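# Unpeg postcards, stack them on mat, box the clothespins

## Task

Remove every postcard from the line and lay them in one flat stack on the mat, and put all the clothespins into the box.

## Robot and tools

Robot: two arms, left_arm and right_arm, each with a two-finger parallel gripper and a wrist camera. Calibrated bases in the scene frame: left_arm at (-0.033, +0.272, 0) m, right_arm at (+0.027, -0.361, 0) m, both turned only slightly about z. A two-camera stand is fixed behind the arms. Cameras, all 896x504: cam_high, cam_low, cam_left_wrist, cam_right_wrist.

Frames: the scene frame has its origin at table-top height midway between the nominal bases, +x pointing out over the table, +y toward left_arm, +z up. Arm names do not match image sides. Printed end_effector_position (m) and end_effector_quat_wxyz are in the scene frame and may be wrong by a few cm, worse at long reach. Command offsets, however, run along each gripper's own Hand target axes: the fingers point along its +z and open and close along its y. end_effector_position lies between the pads, roughly 1 cm short of the fingertips.

The row: every moving command uses rows of 14 numbers, each in [-1, 1], covering both arms even if one stays still: left_arm dx, dy, dz, rx, ry, rz, opening, then right_arm in the same seven. dx, dy, dz are translation offsets where 1.0 = 0.6 m; rx, ry, rz form one rotation vector where 1.0 = 180 degrees. These six are offsets from the arm's Hand target as it stood when the action or move began, not poses; each row of one action counts from that same start, but a later call starts from the new Hand target, so resending an offset moves further. Six zeros re-request the present Hand target. Opening is absolute: +1 fully open (0.093 m), -1 closed. A 0 for opening is a real half-open command, so always resend the opening you want kept.

execute_actions(actions, cameras): actions is a list of actions; each action is a table of up to 15 rows, one per 1/30 s step; a shorter table repeats its final row to fill 15 steps. Images come back only with an empty actions list or when cameras names them (["all"], a list of names, or []). An empty list also reports the scene number and values normally omitted.

move(target, speed, blend, opening_speed, grip_force, blocking, cameras): target is one 14-number row or a list of up to 15 rows, each an offset from the same starting Hand targets. Paths are straight and capped at 10 s total. speed is m/s, 0.002 to 2.9 (default 0.25), one value or one per target; rotation limit is twice that in rad/s. blend in metres rounds corners of a list (0 = stop at each). opening_speed (>= 0.2 per second on the -1..+1 scale) ramps the fingers. grip_force is the per-pad limit in newtons, 10 to 50, one value or one per arm; it persists and lower values close slowly. blocking=false returns after about 0.5 s while the move continues. Openings changed in later list rows apply only on arrival with everything at rest. The result adds a move: line, e.g. done, off_target, moving, held, fault, plus limits=paced (pose clipped) or limits=held (steps withheld). done means within 10 mm and 2 degrees; neither done nor off_target says whether something is touched.

wait(seconds 0 to 10): robot keeps its last command; a running move continues. stop(): brakes a running move (needs some distance). zoom_image(camera, region=[x0, y0, x1, y1]) enlarges part of the latest image of that camera, region at most 504x504 px, origin top-left. read_manual(section="licences") returns only licence text. finished_scene(scene) ends scene 1 or 2 for good; the goal must then hold with the robot idle.

Results: Hand target (last commanded pose after clipping; next offsets count from it), Tool commands, grip_measured (-1 closed to +1 open), Joint positions (last entry is gripper opening in m), Joint velocities, joint torques (joints 1 to 3 wrap at +/-28 N m), motor temperatures. The gripper often rests short of its Hand target; resending zeros asks again, or send the remaining gap as an offset.

Gripping: pads meet near -0.94; each mm of object width adds about 0.0208. Readings may sit up to 0.02 too open. For a firm grip on a rigid flat part, send about 0.24 below its width reading; hold by repeating that number, release by sending well above the width reading. Postcards are thin, so force drops and -1 alone does not prove a hold; check by camera. Grip about 50 to 65 N per pad, with a spike at first contact; a sudden big close squeezes extra hard briefly.

Cautions: orientation is clipped to 40 degrees from the measured one per step, so big turns take several actions. Gravity and friction leave the gripper low, short or tilted; check pose after each move and correct tilt. Small moves may fail or go sideways. Keep paths away from an arm's own base. A blocked arm keeps pushing until you command it back past its gripper. The arms, grippers and wrist cameras must never touch each other, and strain on camera cables counts. Move slowly near contacts; avoid drops, fast releases, slams and hard presses; nothing may end up off the table. Loose items may be nudged by outside pushes. Motors heat when holding loads, stretched out or pushing: MOTOR HOT at 75 C, fold-away fault at 90 C, arm collapse at 100 C. The scene keeps running while you think.

Each tool is called after "Request:" as a command line: name --argument value for each argument, lists and objects as JSON in quotes; but a table of rows of numbers goes row by row, as --pt "numbers of a row", without its own name.

## Session

Request:
execute_actions --actions '[]'

Scene clock: 0.00 s.
left_arm: end_effector_position=(+0.3406, +0.2944, +0.0595) grip_measured=+1.000 end_effector_quat_wxyz=(+0.520, -0.021, +0.854, +0.023) | right_arm: end_effector_position=(+0.4054, -0.4167, +0.0851) grip_measured=+1.000 end_effector_quat_wxyz=(+0.573, +0.129, +0.804, -0.094)
Joint positions: left_arm=[0.022 1.55 0.35 0.724 -0.014 0.014 0.093] | right_arm=[-0.057 1.577 0.335 0.896 0.282 0.096 0.093]
Joint velocities: within noise
Joint torques (N m): no reading
Motor temperatures (°C): left_arm=[31 30 41 35 28 29 30] | right_arm=[31 42 34 34 31 29 30]
Heat: left arm: 41 °C; right arm: 42 °C.
Hand target: left_arm +0.3432, +0.2945, +0.0641; +0.525, -0.020, +0.850, +0.024 | right_arm +0.4077, -0.4167, +0.0901; +0.579, +0.129, +0.800, -0.093
Tool commands: left_gripper/opening=+1.0 right_gripper/opening=+1.0

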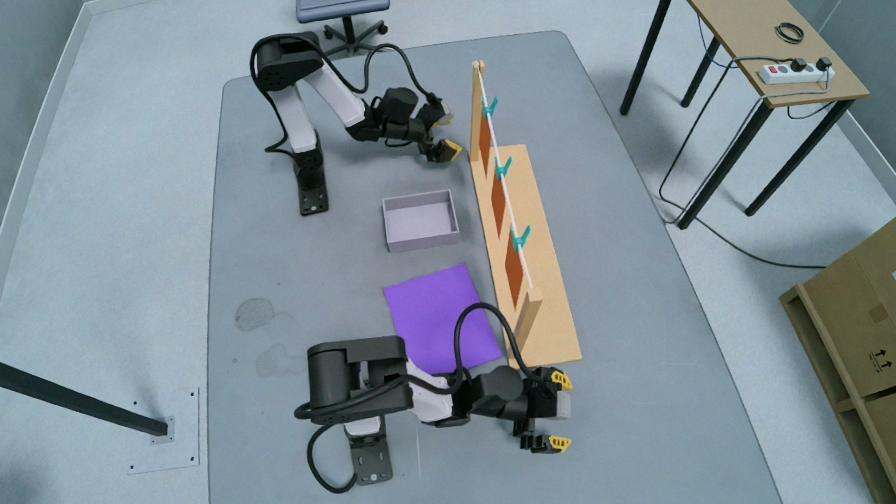

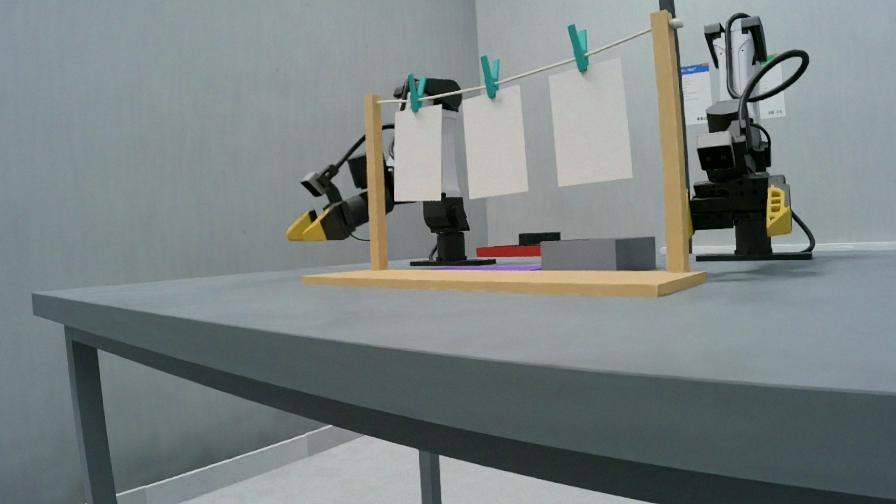

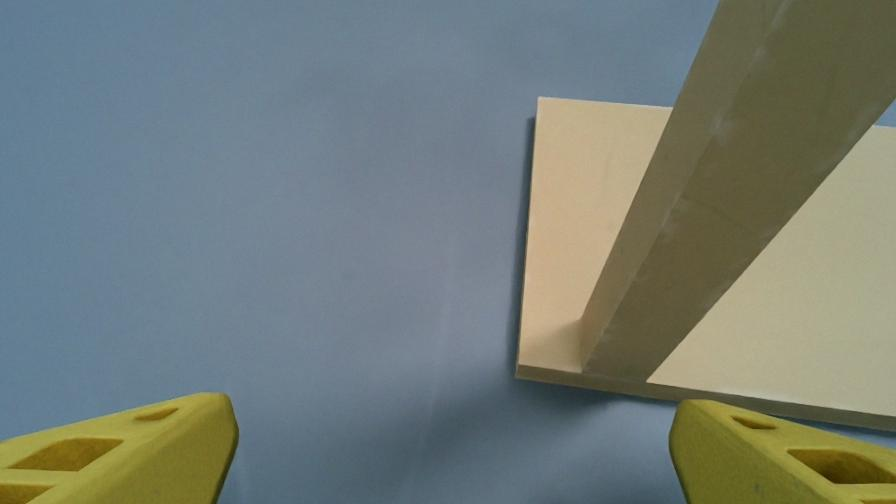

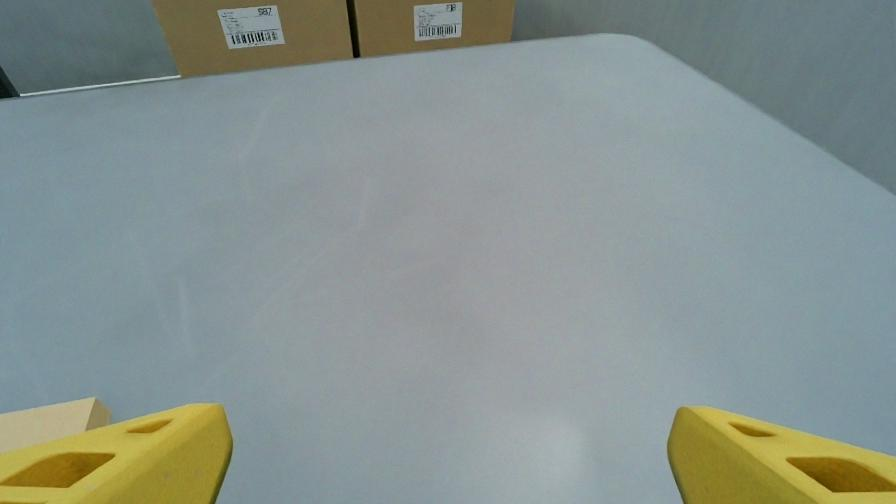

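Request:
move --pt "0 0 -0.15 0 0 0 0 0 0 -0.1 0 0 0 0" --pt "-0.1667 -0.3863 -0.3762 0.0726 -0.0811 0.0187 0 -0.1393 -0.1455 -0.324 -0.0805 0.23 -0.0657 0" --speed 0.25 --blend '[0.02,0]' --cameras '["cam_high","cam_low","cam_left_wrist"]'

Scene clock: 47.03 s.
left_arm: end_effector_position=(+0.1987, +0.0537, +0.2378) grip_measured=+0.002 end_effector_quat_wxyz=(+0.619, +0.088, +0.779, -0.040) | right_arm: end_effector_position=(+0.2272, -0.4499, +0.2216) grip_measured=+0.001 end_effector_quat_wxyz=(+0.249, +0.005, +0.969, -0.001)
Joint positions: left_arm=[-1.245 1.033 0.663 -0.064 -0.993 -0.321 0.045] | right_arm=[-0.672 1.032 1.185 -1.304 -0.287 -0.566 0.045]
Joint torques (N m): left_arm=[0.06 -1.77 10.88 2.14 -0.18 -0.28] | right_arm=[-0.91 -0.91 7.64 1.45 -0.53 -0.1]
Motor temperatures (°C): left_arm=[31 32 44 43 28 29 30] | right_arm=[31 43 36 42 31 29 30]
Heat: left arm: 44 °C; right arm: 43 °C.
Hand target: left_arm +0.2003, +0.0503, +0.2502; +0.627, +0.067, +0.774, -0.055 | right_arm +0.2297, -0.4498, +0.2301; +0.259, +0.001, +0.966, +0.000
Off the commanded pose: left_arm 0.013 m, 3 deg | right_arm 0.009 m, 1 deg.
move: off_target (left_arm)
Images, in order (width x height): cam_high 896x504, cam_low 896x504, cam_left_wrist 896x504.

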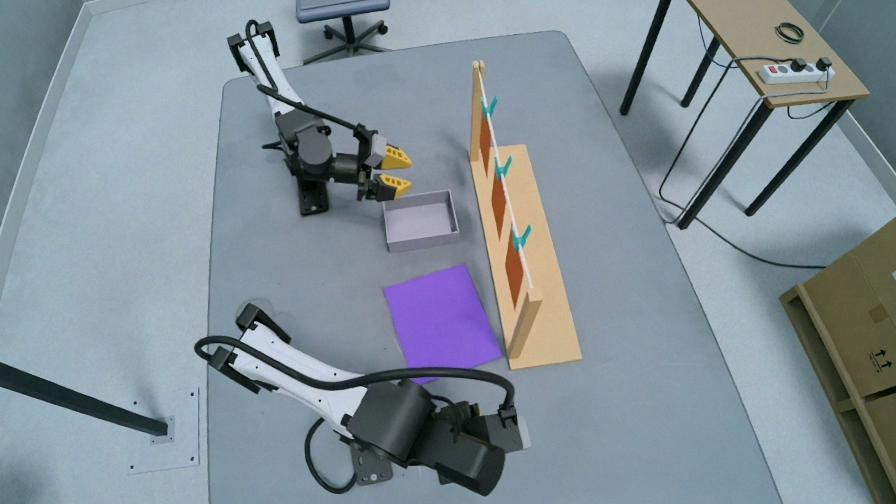

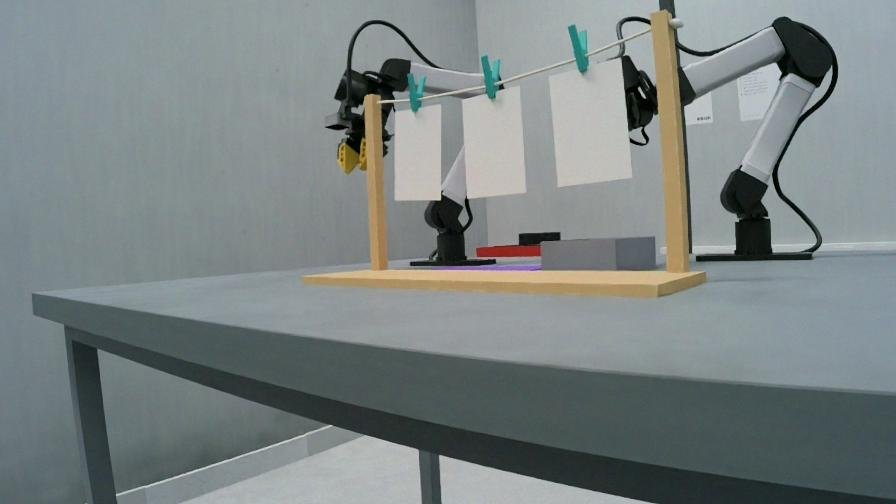

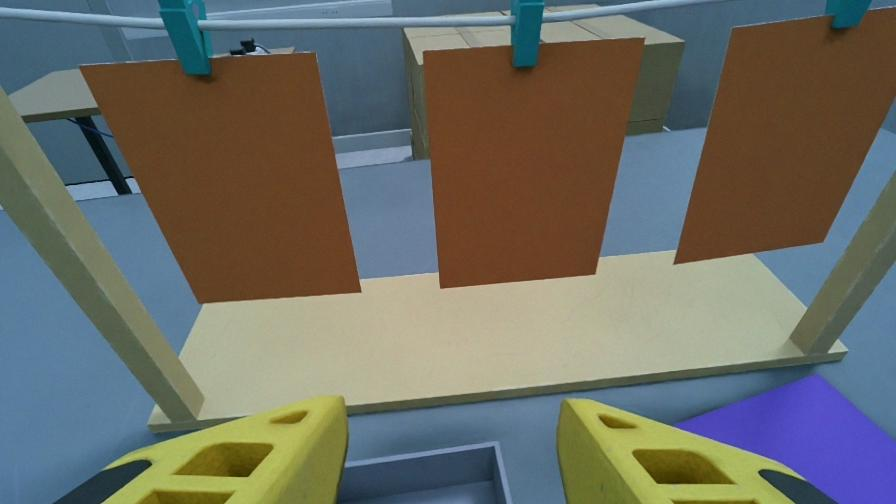

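Request:
move --target '[0.1625,-0.0902,0.1978,0.3518,0.0164,-0.0881,0.6,0,0,0,0,0,0,0]' --speed 0.2 --cameras '["cam_high","cam_low","cam_left_wrist"]'

Scene clock: 91.70 s.
left_arm: end_effector_position=(+0.2808, -0.0184, +0.1243) grip_measured=+0.598 end_effector_quat_wxyz=(+0.458, +0.283, +0.656, -0.528) | right_arm: end_effector_position=(+0.2271, -0.4498, +0.2216) grip_measured=+0.001 end_effector_quat_wxyz=(+0.249, +0.005, +0.969, -0.001)
Joint positions: left_arm=[-0.49 1.939 0.555 1.353 0.804 -0.427 0.074] | right_arm=[-0.672 1.032 1.185 -1.305 -0.287 -0.566 0.045]
Joint torques (N m): left_arm=[0.53 -5.82 6.65 2.41 0.2 -0.14] | right_arm=[-0.91 -0.91 7.64 1.45 -0.53 -0.09]
Heat: left arm: 48 °C; right arm: 41 °C.
Hand target: left_arm +0.2853, -0.0198, +0.1303; +0.466, +0.284, +0.647, -0.532 | right_arm +0.2297, -0.4498, +0.2301; +0.259, +0.001, +0.966, +0.000
Off the commanded pose: left_arm 0.008 m, 1 deg | right_arm 0.009 m, 1 deg.
move: done
Images, in order (width x height): cam_high 896x504, cam_low 896x504, cam_left_wrist 896x504.

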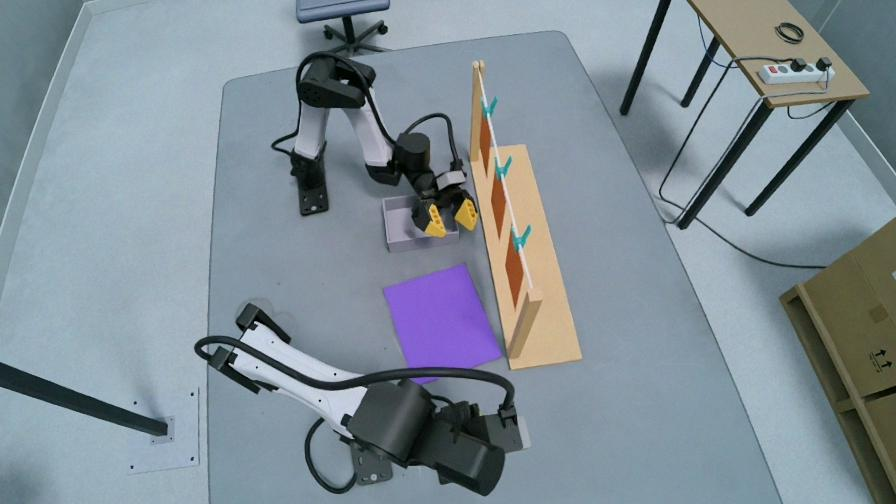

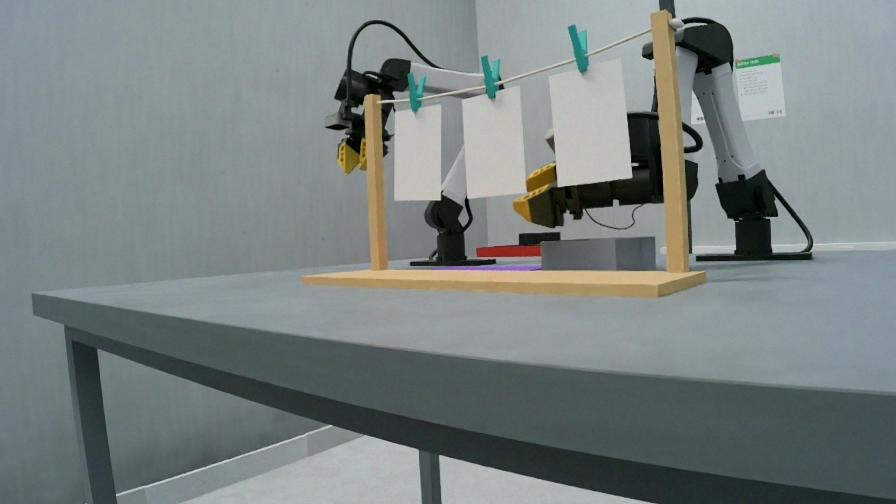

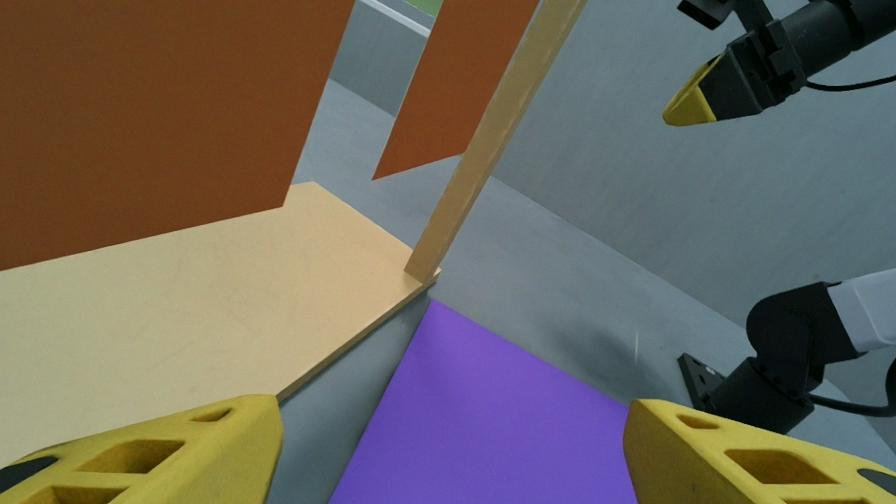

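Request:
execute_actions --actions '[]'

Scene clock: 143.73 s.
left_arm: end_effector_position=(+0.2808, -0.0184, +0.1244) grip_measured=+0.598 end_effector_quat_wxyz=(+0.458, +0.283, +0.656, -0.528) | right_arm: end_effector_position=(+0.2271, -0.4498, +0.2216) grip_measured=+0.001 end_effector_quat_wxyz=(+0.249, +0.005, +0.969, -0.001)
Joint positions: left_arm=[-0.49 1.939 0.555 1.353 0.804 -0.427 0.074] | right_arm=[-0.672 1.032 1.185 -1.305 -0.287 -0.566 0.045]
Joint velocities: within noise
Joint torques (N m): left_arm=[0.36 -5.82 6.8 2.33 0.17 -0.07] | right_arm=[-0.91 -0.91 7.64 1.45 -0.53 -0.09]
Motor temperatures (°C): left_arm=[31 33 48 49 29 29 30] | right_arm=[31 40 41 37 31 29 30]
Heat: left arm: 49 °C; right arm: 41 °C.
Hand target: left_arm +0.2853, -0.0198, +0.1303; +0.466, +0.284, +0.647, -0.532 | right_arm +0.2297, -0.4498, +0.2301; +0.259, +0.001, +0.966, +0.000
Tool commands: left_gripper/opening=+0.6 right_gripper/opening=+0.0
Off the commanded pose: left_arm 0.007 m, 1 deg | right_arm 0.009 m, 1 deg.

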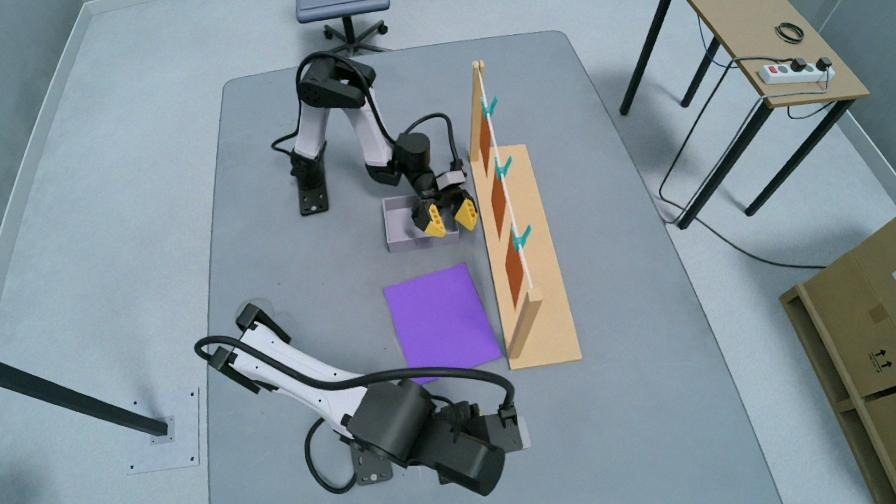

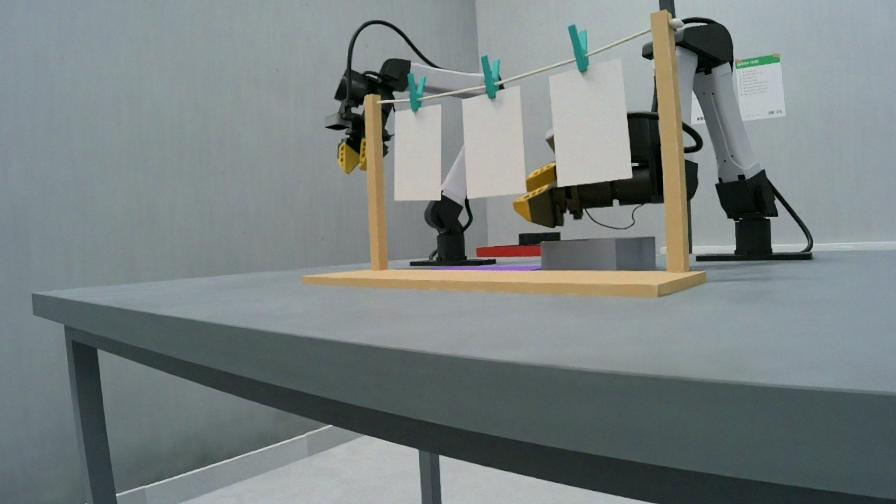

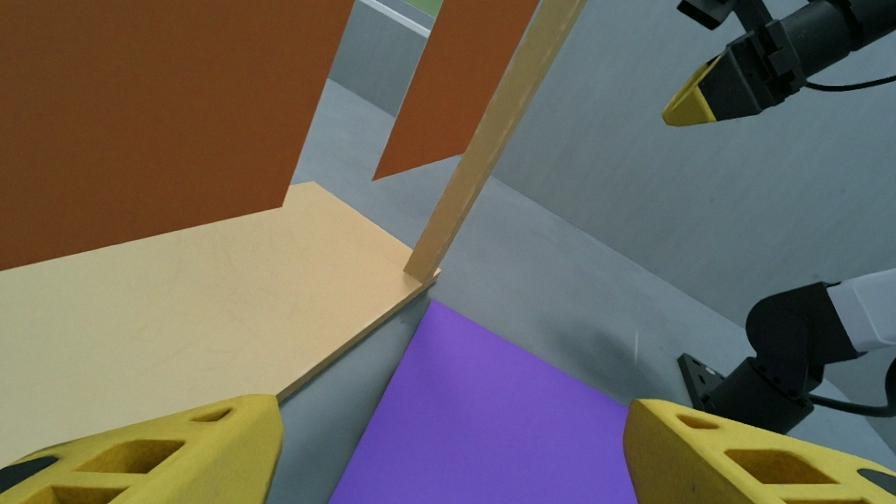

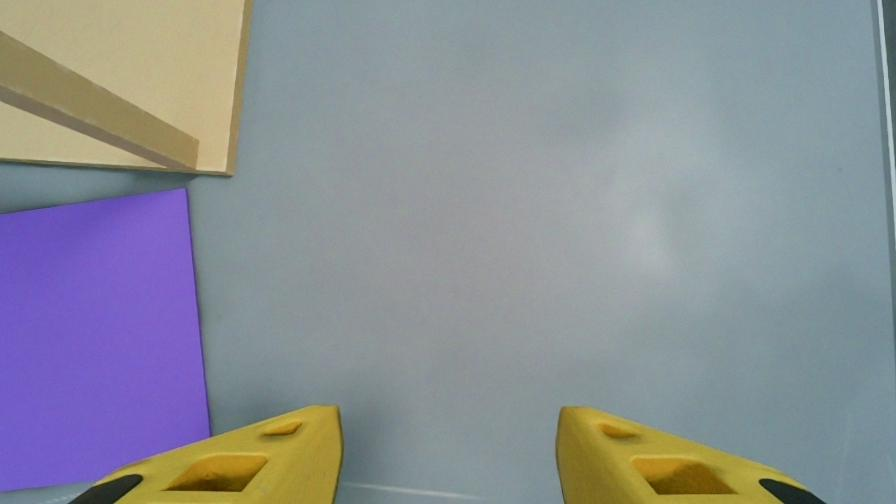

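Request:
move --target '[-0.2142, -0.0125, -0.1145, -0.366, -0.0811, 0.1225, -1, 0, 0, 0, 0, 0, 0, 0]' --speed 0.2 --cameras '["cam_low", "cam_left_wrist", "cam_high"]'

Scene clock: 185.43 s.
left_arm: end_effector_position=(+0.3076, +0.0643, +0.2407) grip_measured=-0.980 end_effector_quat_wxyz=(+0.699, +0.037, +0.713, -0.033) | right_arm: end_effector_position=(+0.2271, -0.4498, +0.2216) grip_measured=+0.001 end_effector_quat_wxyz=(+0.249, +0.005, +0.969, -0.001)
Joint positions: left_arm=[-0.866 1.362 0.6 0.737 -0.735 -0.012 0] | right_arm=[-0.672 1.032 1.185 -1.305 -0.287 -0.566 0.045]
Joint torques (N m): left_arm=[-0.24 -3.63 10.17 2.34 0.07 0.04] | right_arm=[-0.91 -0.91 7.64 1.45 -0.53 -0.09]
Heat: left arm: 51 °C; right arm: 41 °C.
Hand target: left_arm +0.3100, +0.0602, +0.2498; +0.706, +0.033, +0.706, -0.034 | right_arm +0.2297, -0.4498, +0.2301; +0.259, +0.001, +0.966, +0.000
Off the commanded pose: left_arm 0.010 m, 1 deg | right_arm 0.009 m, 1 deg.
move: done
Images, in order (width x height): cam_high 896x504, cam_low 896x504, cam_left_wrist 896x504.

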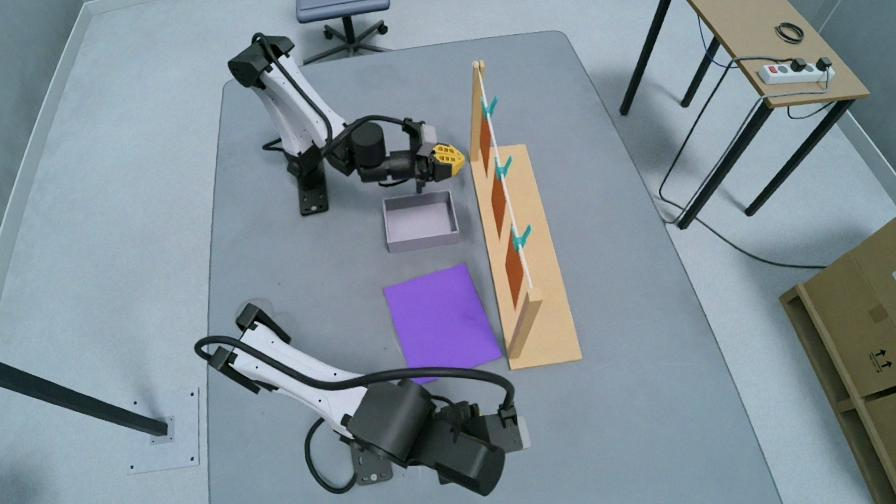

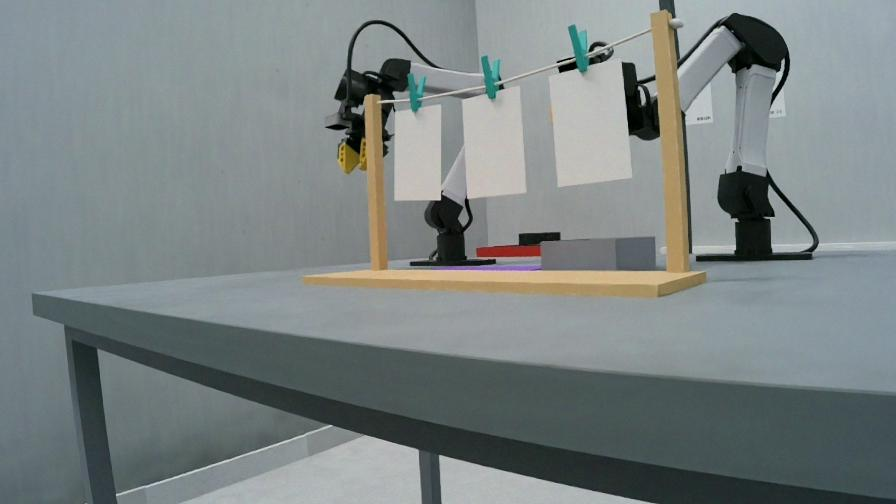

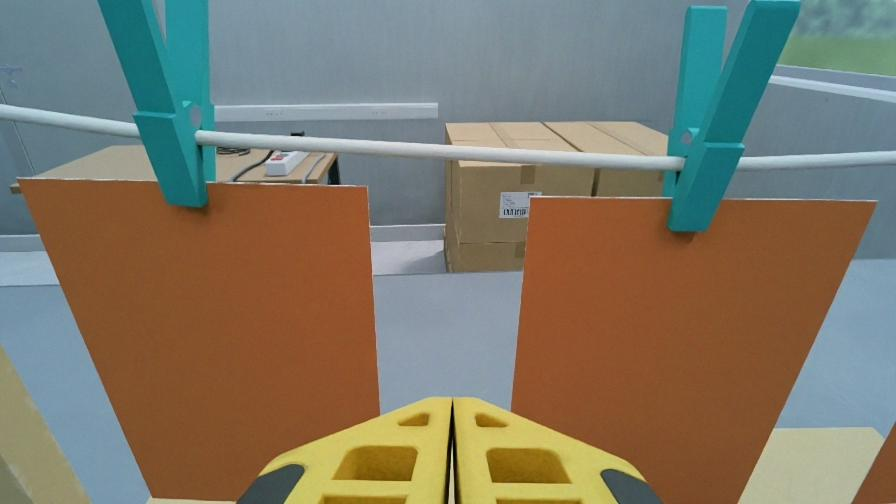

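Request:
move --target '[-0.0033, 0.0003, 0.1122, 0, 0, 0, -1, 0, 0, 0, 0, 0, 0, 0]' --speed 0.15 --cameras '["cam_left_wrist"]'

Scene clock: 212.70 s.
left_arm: end_effector_position=(+0.3722, +0.0583, +0.2402) grip_measured=-0.980 end_effector_quat_wxyz=(+0.696, +0.034, +0.717, -0.027) | right_arm: end_effector_position=(+0.2271, -0.4498, +0.2216) grip_measured=+0.001 end_effector_quat_wxyz=(+0.249, +0.005, +0.969, -0.001)
Joint positions: left_arm=[-0.729 1.57 0.79 0.745 -0.61 -0.012 0] | right_arm=[-0.672 1.032 1.185 -1.305 -0.287 -0.566 0.045]
Joint torques (N m): left_arm=[0.21 -5.14 10.54 2.43 0.22 0.11] | right_arm=[-0.91 -0.91 7.65 1.45 -0.53 -0.09]
Heat: left arm: 53 °C; right arm: 41 °C.
Hand target: left_arm +0.3770, +0.0539, +0.2518; +0.706, +0.033, +0.706, -0.035 | right_arm +0.2297, -0.4498, +0.2301; +0.259, +0.001, +0.966, +0.000
Off the commanded pose: left_arm 0.013 m, 2 deg | right_arm 0.009 m, 1 deg.
move: off_target (left_arm)
Images, in order (width x height): cam_left_wrist 896x504.

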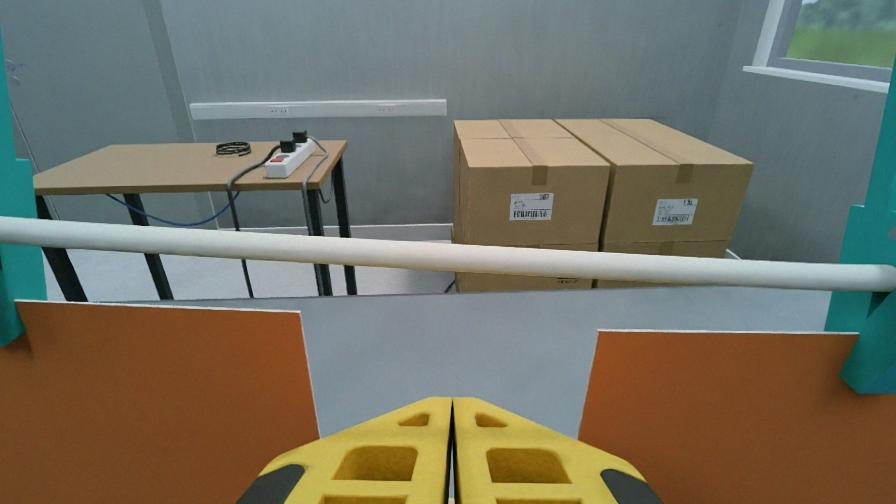

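Request:
move --target '[0, -0.0667, 0.005, 0, 0, 0, -1, 0, 0, 0, 0, 0, 0, 0]' --speed 0.05 --cameras '["cam_left_wrist", "cam_low"]'

Scene clock: 223.77 s.
left_arm: end_effector_position=(+0.3729, +0.0175, +0.2426) grip_measured=-0.980 end_effector_quat_wxyz=(+0.699, +0.038, +0.714, -0.033) | right_arm: end_effector_position=(+0.2271, -0.4498, +0.2216) grip_measured=+0.001 end_effector_quat_wxyz=(+0.249, +0.005, +0.969, -0.001)
Joint positions: left_arm=[-0.815 1.667 0.895 0.745 -0.682 -0.012 0] | right_arm=[-0.672 1.032 1.185 -1.305 -0.287 -0.566 0.045]
Joint torques (N m): left_arm=[0.31 -5.82 10.33 2.24 0.07 0.09] | right_arm=[-0.91 -0.92 7.65 1.45 -0.53 -0.09]
Motor temperatures (°C): left_arm=[31 34 53 52 28 29 31] | right_arm=[31 39 41 37 31 29 30]
Heat: left arm: 53 °C; right arm: 41 °C.
Hand target: left_arm +0.3761, +0.0137, +0.2518; +0.706, +0.033, +0.706, -0.035 | right_arm +0.2297, -0.4498, +0.2301; +0.259, +0.001, +0.966, +0.000
Off the commanded pose: left_arm 0.010 m, 1 deg | right_arm 0.009 m, 1 deg.
move: done
Images, in order (width x height): cam_low 896x504, cam_left_wrist 896x504.

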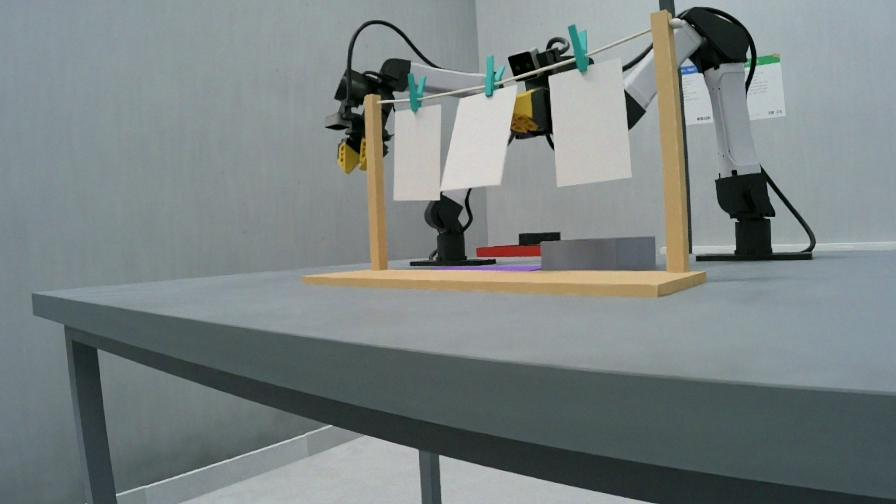

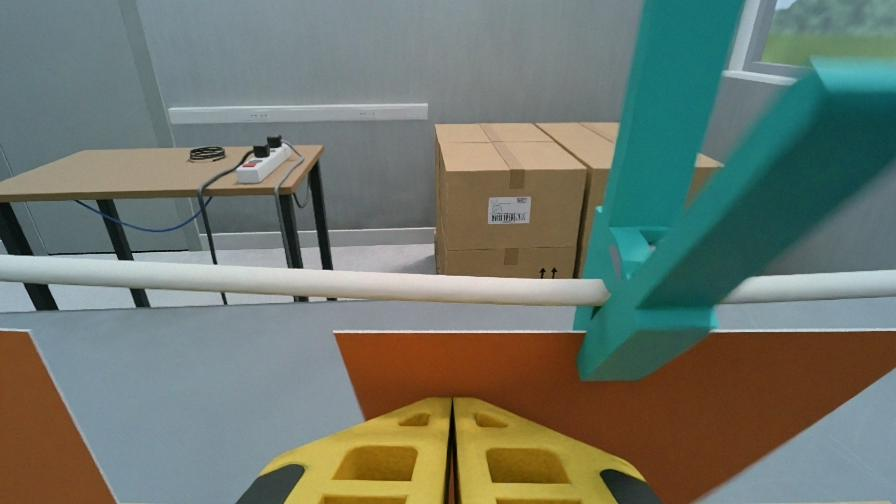

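Request:
move --pt "0 0.0667 -0.01 0 0 0 -1 0 0 0 0 0 0 0" --pt "0 0.0619 -0.0528 -0.0545 -0.0545 -0.498 -1 0 0 0 0 0 0 0" --speed '[0.05, 0.2]' --blend '[0.005, 0]' --cameras '["cam_left_wrist", "cam_low"]'

Scene clock: 264.23 s.
left_arm: end_effector_position=(+0.3475, +0.0553, +0.2406) grip_measured=-0.980 end_effector_quat_wxyz=(+0.530, -0.524, +0.482, -0.461) | right_arm: end_effector_position=(+0.2271, -0.4498, +0.2216) grip_measured=+0.001 end_effector_quat_wxyz=(+0.249, +0.005, +0.969, -0.001)
Joint positions: left_arm=[-0.866 1.606 0.811 0.771 -0.944 -1.563 0] | right_arm=[-0.672 1.032 1.185 -1.305 -0.287 -0.566 0.045]
Joint torques (N m): left_arm=[-0.13 -6.39 10.07 1.84 -0.04 -0.11] | right_arm=[-0.92 -0.91 7.65 1.45 -0.53 -0.09]
Motor temperatures (°C): left_arm=[31 36 55 52 28 29 31] | right_arm=[31 39 42 37 31 29 30]
Heat: left arm: 55 °C; right arm: 42 °C.
Hand target: left_arm +0.3481, +0.0537, +0.2518; +0.529, -0.530, +0.468, -0.469 | right_arm +0.2297, -0.4498, +0.2301; +0.259, +0.001, +0.966, +0.000
Off the commanded pose: left_arm 0.011 m, 2 deg | right_arm 0.009 m, 1 deg.
move: off_target (left_arm)
Images, in order (width x height): cam_low 896x504, cam_left_wrist 896x504.

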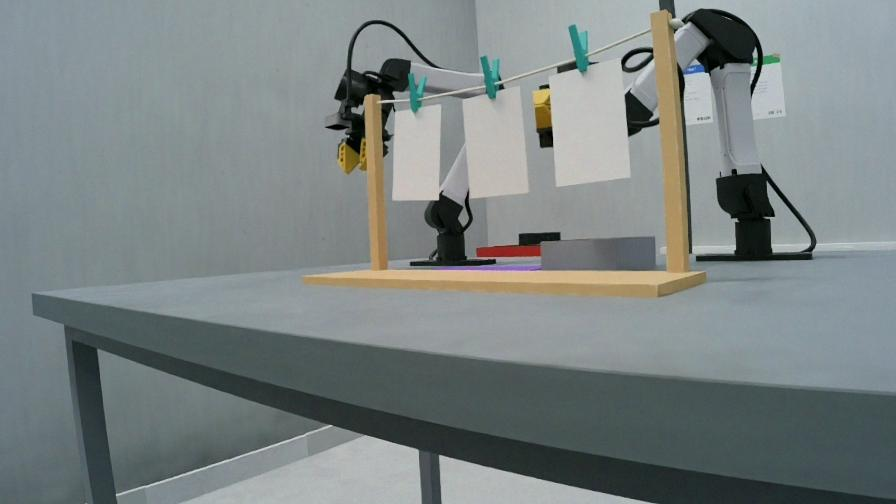

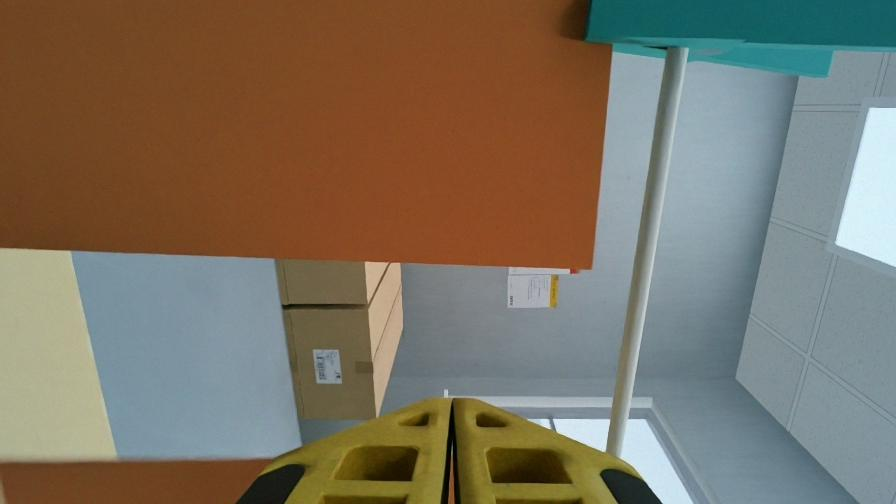

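Request:
move --pt "0.0027 0 0.0492 0 0 0 -1 0 0 0 0 0 0 0" --pt "0.0596 0 0.0366 0 0 0 -1 0 0 0 0 0 0 0" --speed '[0.1, 0.05]' --cameras '["cam_left_wrist", "cam_low"]'

Scene clock: 275.47 s.
left_arm: end_effector_position=(+0.3721, +0.0232, +0.2475) grip_measured=-0.980 end_effector_quat_wxyz=(+0.528, -0.524, +0.477, -0.468) | right_arm: end_effector_position=(+0.2271, -0.4498, +0.2216) grip_measured=+0.001 end_effector_quat_wxyz=(+0.249, +0.005, +0.969, -0.001)
Joint positions: left_arm=[-0.875 1.74 0.981 0.751 -0.95 -1.564 0] | right_arm=[-0.672 1.032 1.185 -1.305 -0.287 -0.566 0.045]
Joint torques (N m): left_arm=[-0.08 -6.34 10.26 1.85 -0.01 -0.04] | right_arm=[-0.92 -0.91 7.64 1.45 -0.52 -0.09]
Motor temperatures (°C): left_arm=[31 37 56 51 29 29 31] | right_arm=[31 39 42 37 31 29 30]
Heat: left arm: 56 °C; right arm: 42 °C.
Hand target: left_arm +0.3743, +0.0210, +0.2520; +0.529, -0.530, +0.468, -0.469 | right_arm +0.2297, -0.4498, +0.2301; +0.259, +0.001, +0.966, +0.000
Off the commanded pose: left_arm 0.005 m, 1 deg | right_arm 0.009 m, 1 deg.
move: done
Images, in order (width x height): cam_low 896x504, cam_left_wrist 896x504.

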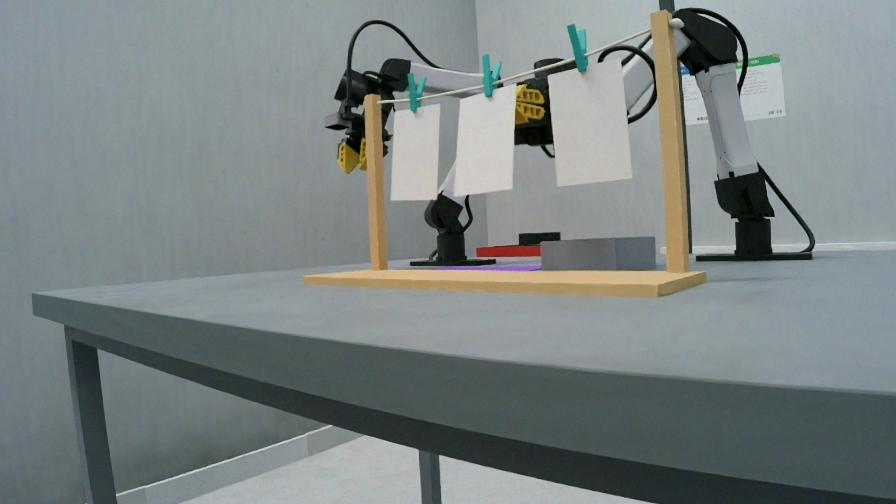

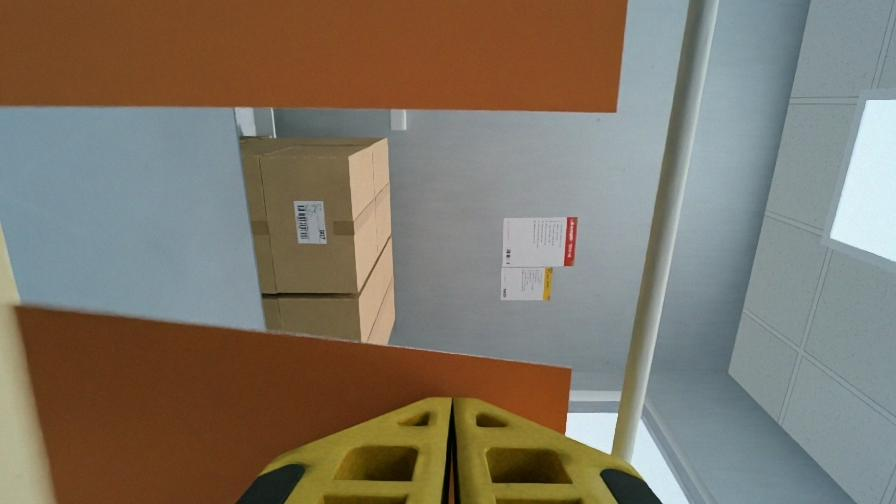

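Request:
move --pt "-0.0569 0 0.0126 0 0 0 -1 0 0 0 0 0 0 0" --pt "-0.0569 0 0.043 0 0 0 -1 0 0 0 0 0 0 0" --speed '[0.05, 0.08]' --cameras '["cam_left_wrist", "cam_low"]'

Scene clock: 289.07 s.
left_arm: end_effector_position=(+0.3914, +0.0613, +0.2464) grip_measured=-0.980 end_effector_quat_wxyz=(+0.531, -0.528, +0.475, -0.462) | right_arm: end_effector_position=(+0.2271, -0.4498, +0.2216) grip_measured=+0.001 end_effector_quat_wxyz=(+0.249, +0.005, +0.969, -0.001)
Joint positions: left_arm=[-0.764 1.7 0.935 0.751 -0.855 -1.564 0] | right_arm=[-0.672 1.032 1.185 -1.305 -0.287 -0.566 0.045]
Joint torques (N m): left_arm=[0.39 -6.01 10.14 1.91 0.25 -0.11] | right_arm=[-0.91 -0.91 7.64 1.45 -0.53 -0.09]
Motor temperatures (°C): left_arm=[31 37 55 51 29 29 31] | right_arm=[31 39 42 37 31 29 30]
Heat: left arm: 55 °C; right arm: 42 °C.
Hand target: left_arm +0.3957, +0.0580, +0.2518; +0.529, -0.530, +0.468, -0.469 | right_arm +0.2297, -0.4498, +0.2301; +0.259, +0.001, +0.966, +0.000
Off the commanded pose: left_arm 0.008 m, 1 deg | right_arm 0.009 m, 1 deg.
move: done
Images, in order (width x height): cam_low 896x504, cam_left_wrist 896x504.

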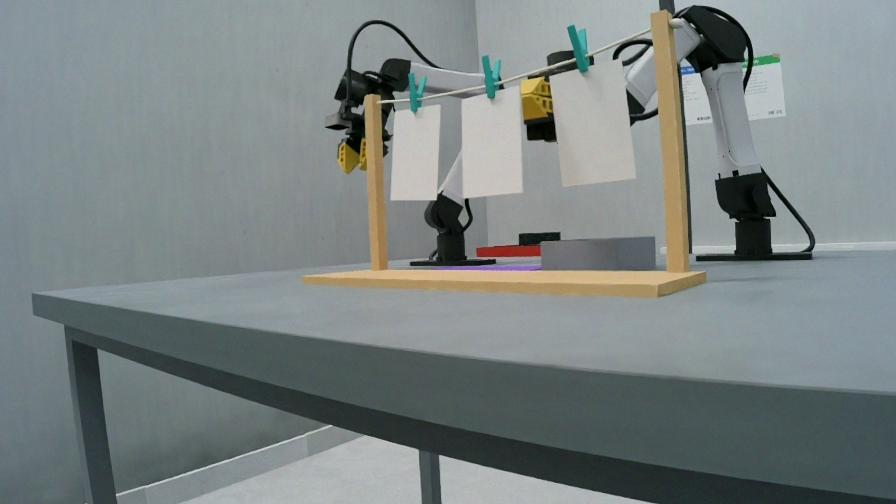

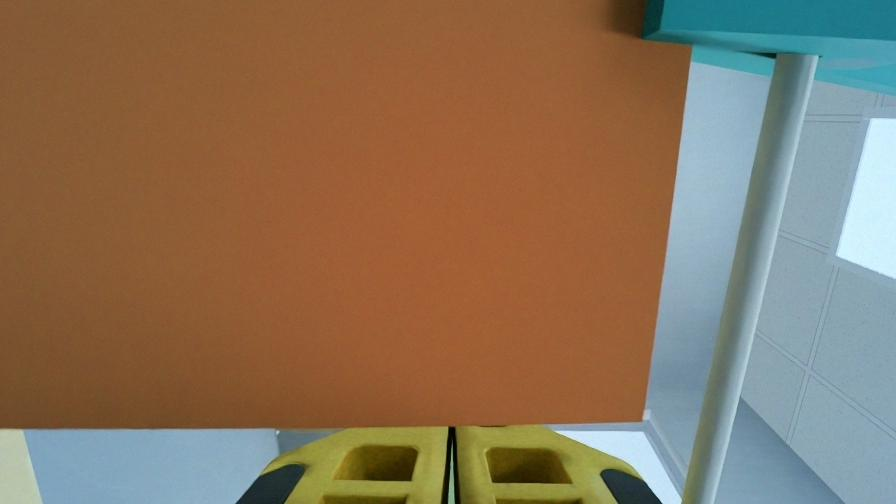

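Request:
move --target '[0.0651, 0, -0.0144, 0, 0, 0, -1, 0, 0, 0, 0, 0, 0, 0]' --speed 0.05 --cameras '["cam_left_wrist", "cam_low"]'

Scene clock: 299.13 s.
left_arm: end_effector_position=(+0.3895, +0.0203, +0.2472) grip_measured=-0.980 end_effector_quat_wxyz=(+0.528, -0.524, +0.477, -0.467) | right_arm: end_effector_position=(+0.2271, -0.4498, +0.2216) grip_measured=+0.001 end_effector_quat_wxyz=(+0.249, +0.005, +0.969, -0.001)
Joint positions: left_arm=[-0.845 1.788 1.041 0.739 -0.921 -1.564 0] | right_arm=[-0.672 1.032 1.185 -1.305 -0.287 -0.566 0.045]
Joint torques (N m): left_arm=[0.17 -6.69 10.1 1.96 0.04 -0.07] | right_arm=[-0.91 -0.91 7.64 1.45 -0.53 -0.09]
Motor temperatures (°C): left_arm=[31 37 56 52 28 29 31] | right_arm=[31 39 42 37 31 29 30]
Heat: left arm: 56 °C; right arm: 42 °C.
Hand target: left_arm +0.3919, +0.0181, +0.2518; +0.529, -0.530, +0.468, -0.469 | right_arm +0.2297, -0.4498, +0.2301; +0.259, +0.001, +0.966, +0.000
Off the commanded pose: left_arm 0.006 m, 1 deg | right_arm 0.009 m, 1 deg.
move: done
Images, in order (width x height): cam_low 896x504, cam_left_wrist 896x504.

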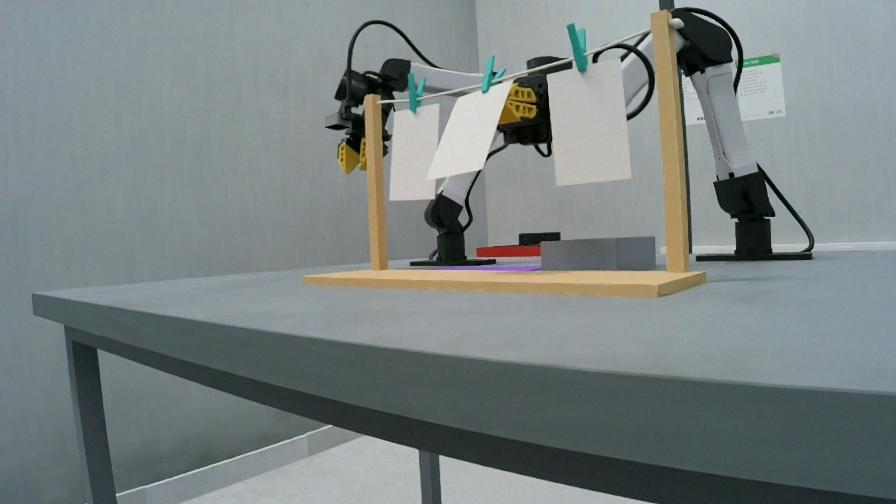

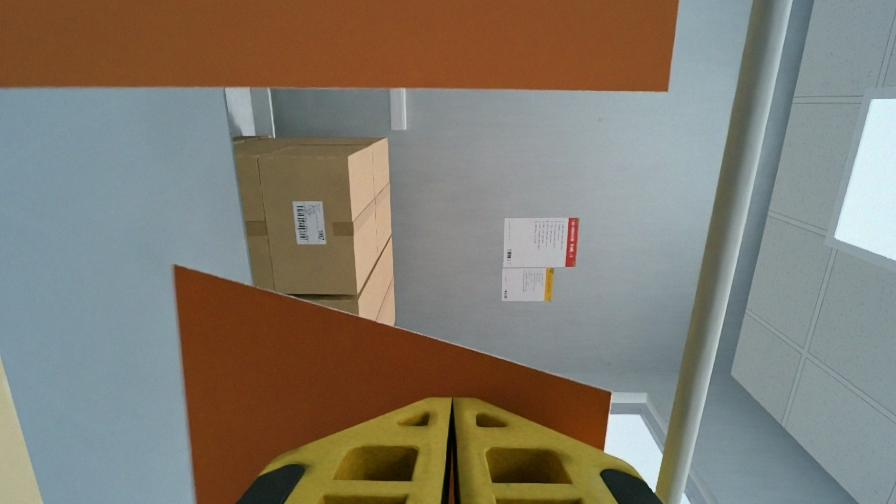

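Request:
move --pt "-0.0652 0 0.0144 0 0 0 -1 0 0 0 0 0 0 0" --pt "-0.0660 0 -0.05 0 0 0 -1 0 0 0 0 0 0 0" --pt "-0.0672 -0.0987 -0.0839 0 0.2611 0 -1 0 0 0 0 0 0 0" --speed '[0.05, 0.1, 0.2]' --blend '[0.005, 0.02, 0]' --cameras '["cam_left_wrist", "cam_low"]'

Scene clock: 341.43 s.
left_arm: end_effector_position=(+0.3375, +0.0512, +0.2913) grip_measured=-0.980 end_effector_quat_wxyz=(+0.292, -0.306, +0.652, -0.629) | right_arm: end_effector_position=(+0.2271, -0.4498, +0.2216) grip_measured=+0.001 end_effector_quat_wxyz=(+0.249, +0.005, +0.969, -0.001)
Joint positions: left_arm=[-0.469 1.301 0.79 0.473 0.259 -1.565 0] | right_arm=[-0.672 1.032 1.185 -1.305 -0.287 -0.566 0.045]
Joint torques (N m): left_arm=[0.54 -5.96 11.3 2.31 0.19 -0.09] | right_arm=[-0.91 -0.91 7.64 1.45 -0.53 -0.09]
Motor temperatures (°C): left_arm=[31 37 58 51 29 29 31] | right_arm=[31 38 42 36 31 29 30]
Heat: left arm: 58 °C; right arm: 42 °C.
Hand target: left_arm +0.3370, +0.0522, +0.3110; +0.298, -0.299, +0.640, -0.641 | right_arm +0.2297, -0.4498, +0.2301; +0.259, +0.001, +0.966, +0.000
Off the commanded pose: left_arm 0.020 m, 2 deg | right_arm 0.009 m, 1 deg.
move: off_target (left_arm); blend cut to 0.0193 m at target 2
Images, in order (width x height): cam_low 896x504, cam_left_wrist 896x504.

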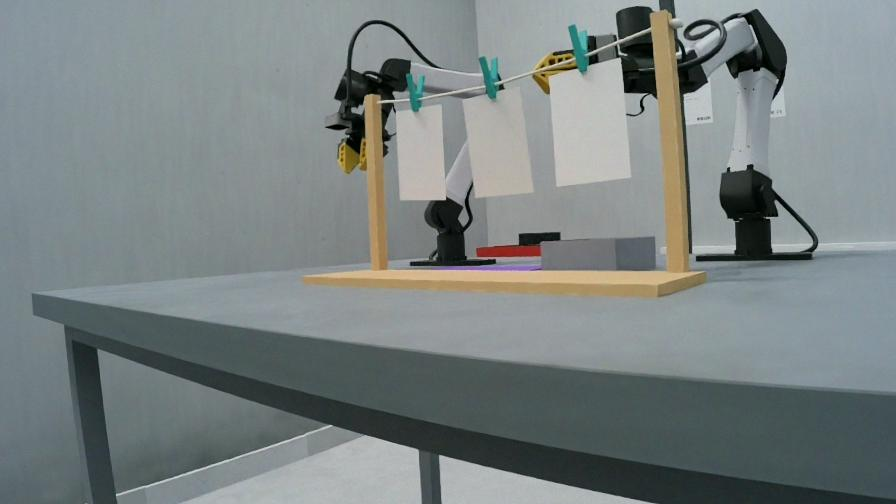

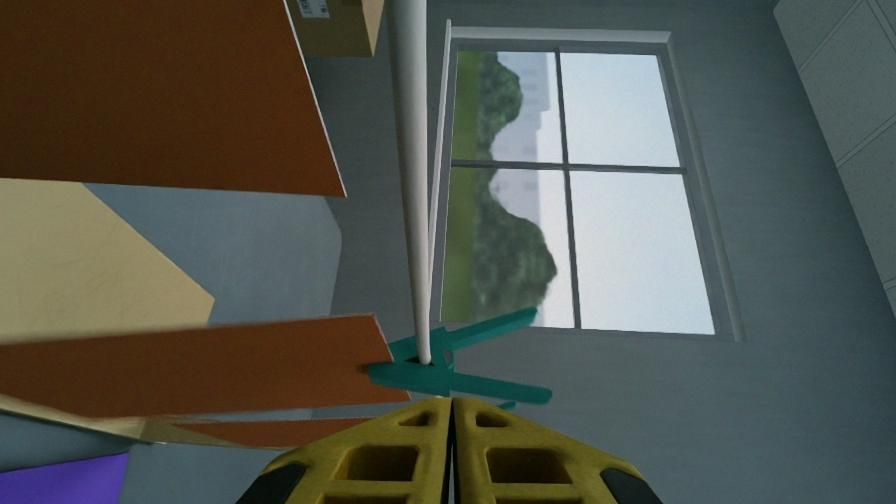

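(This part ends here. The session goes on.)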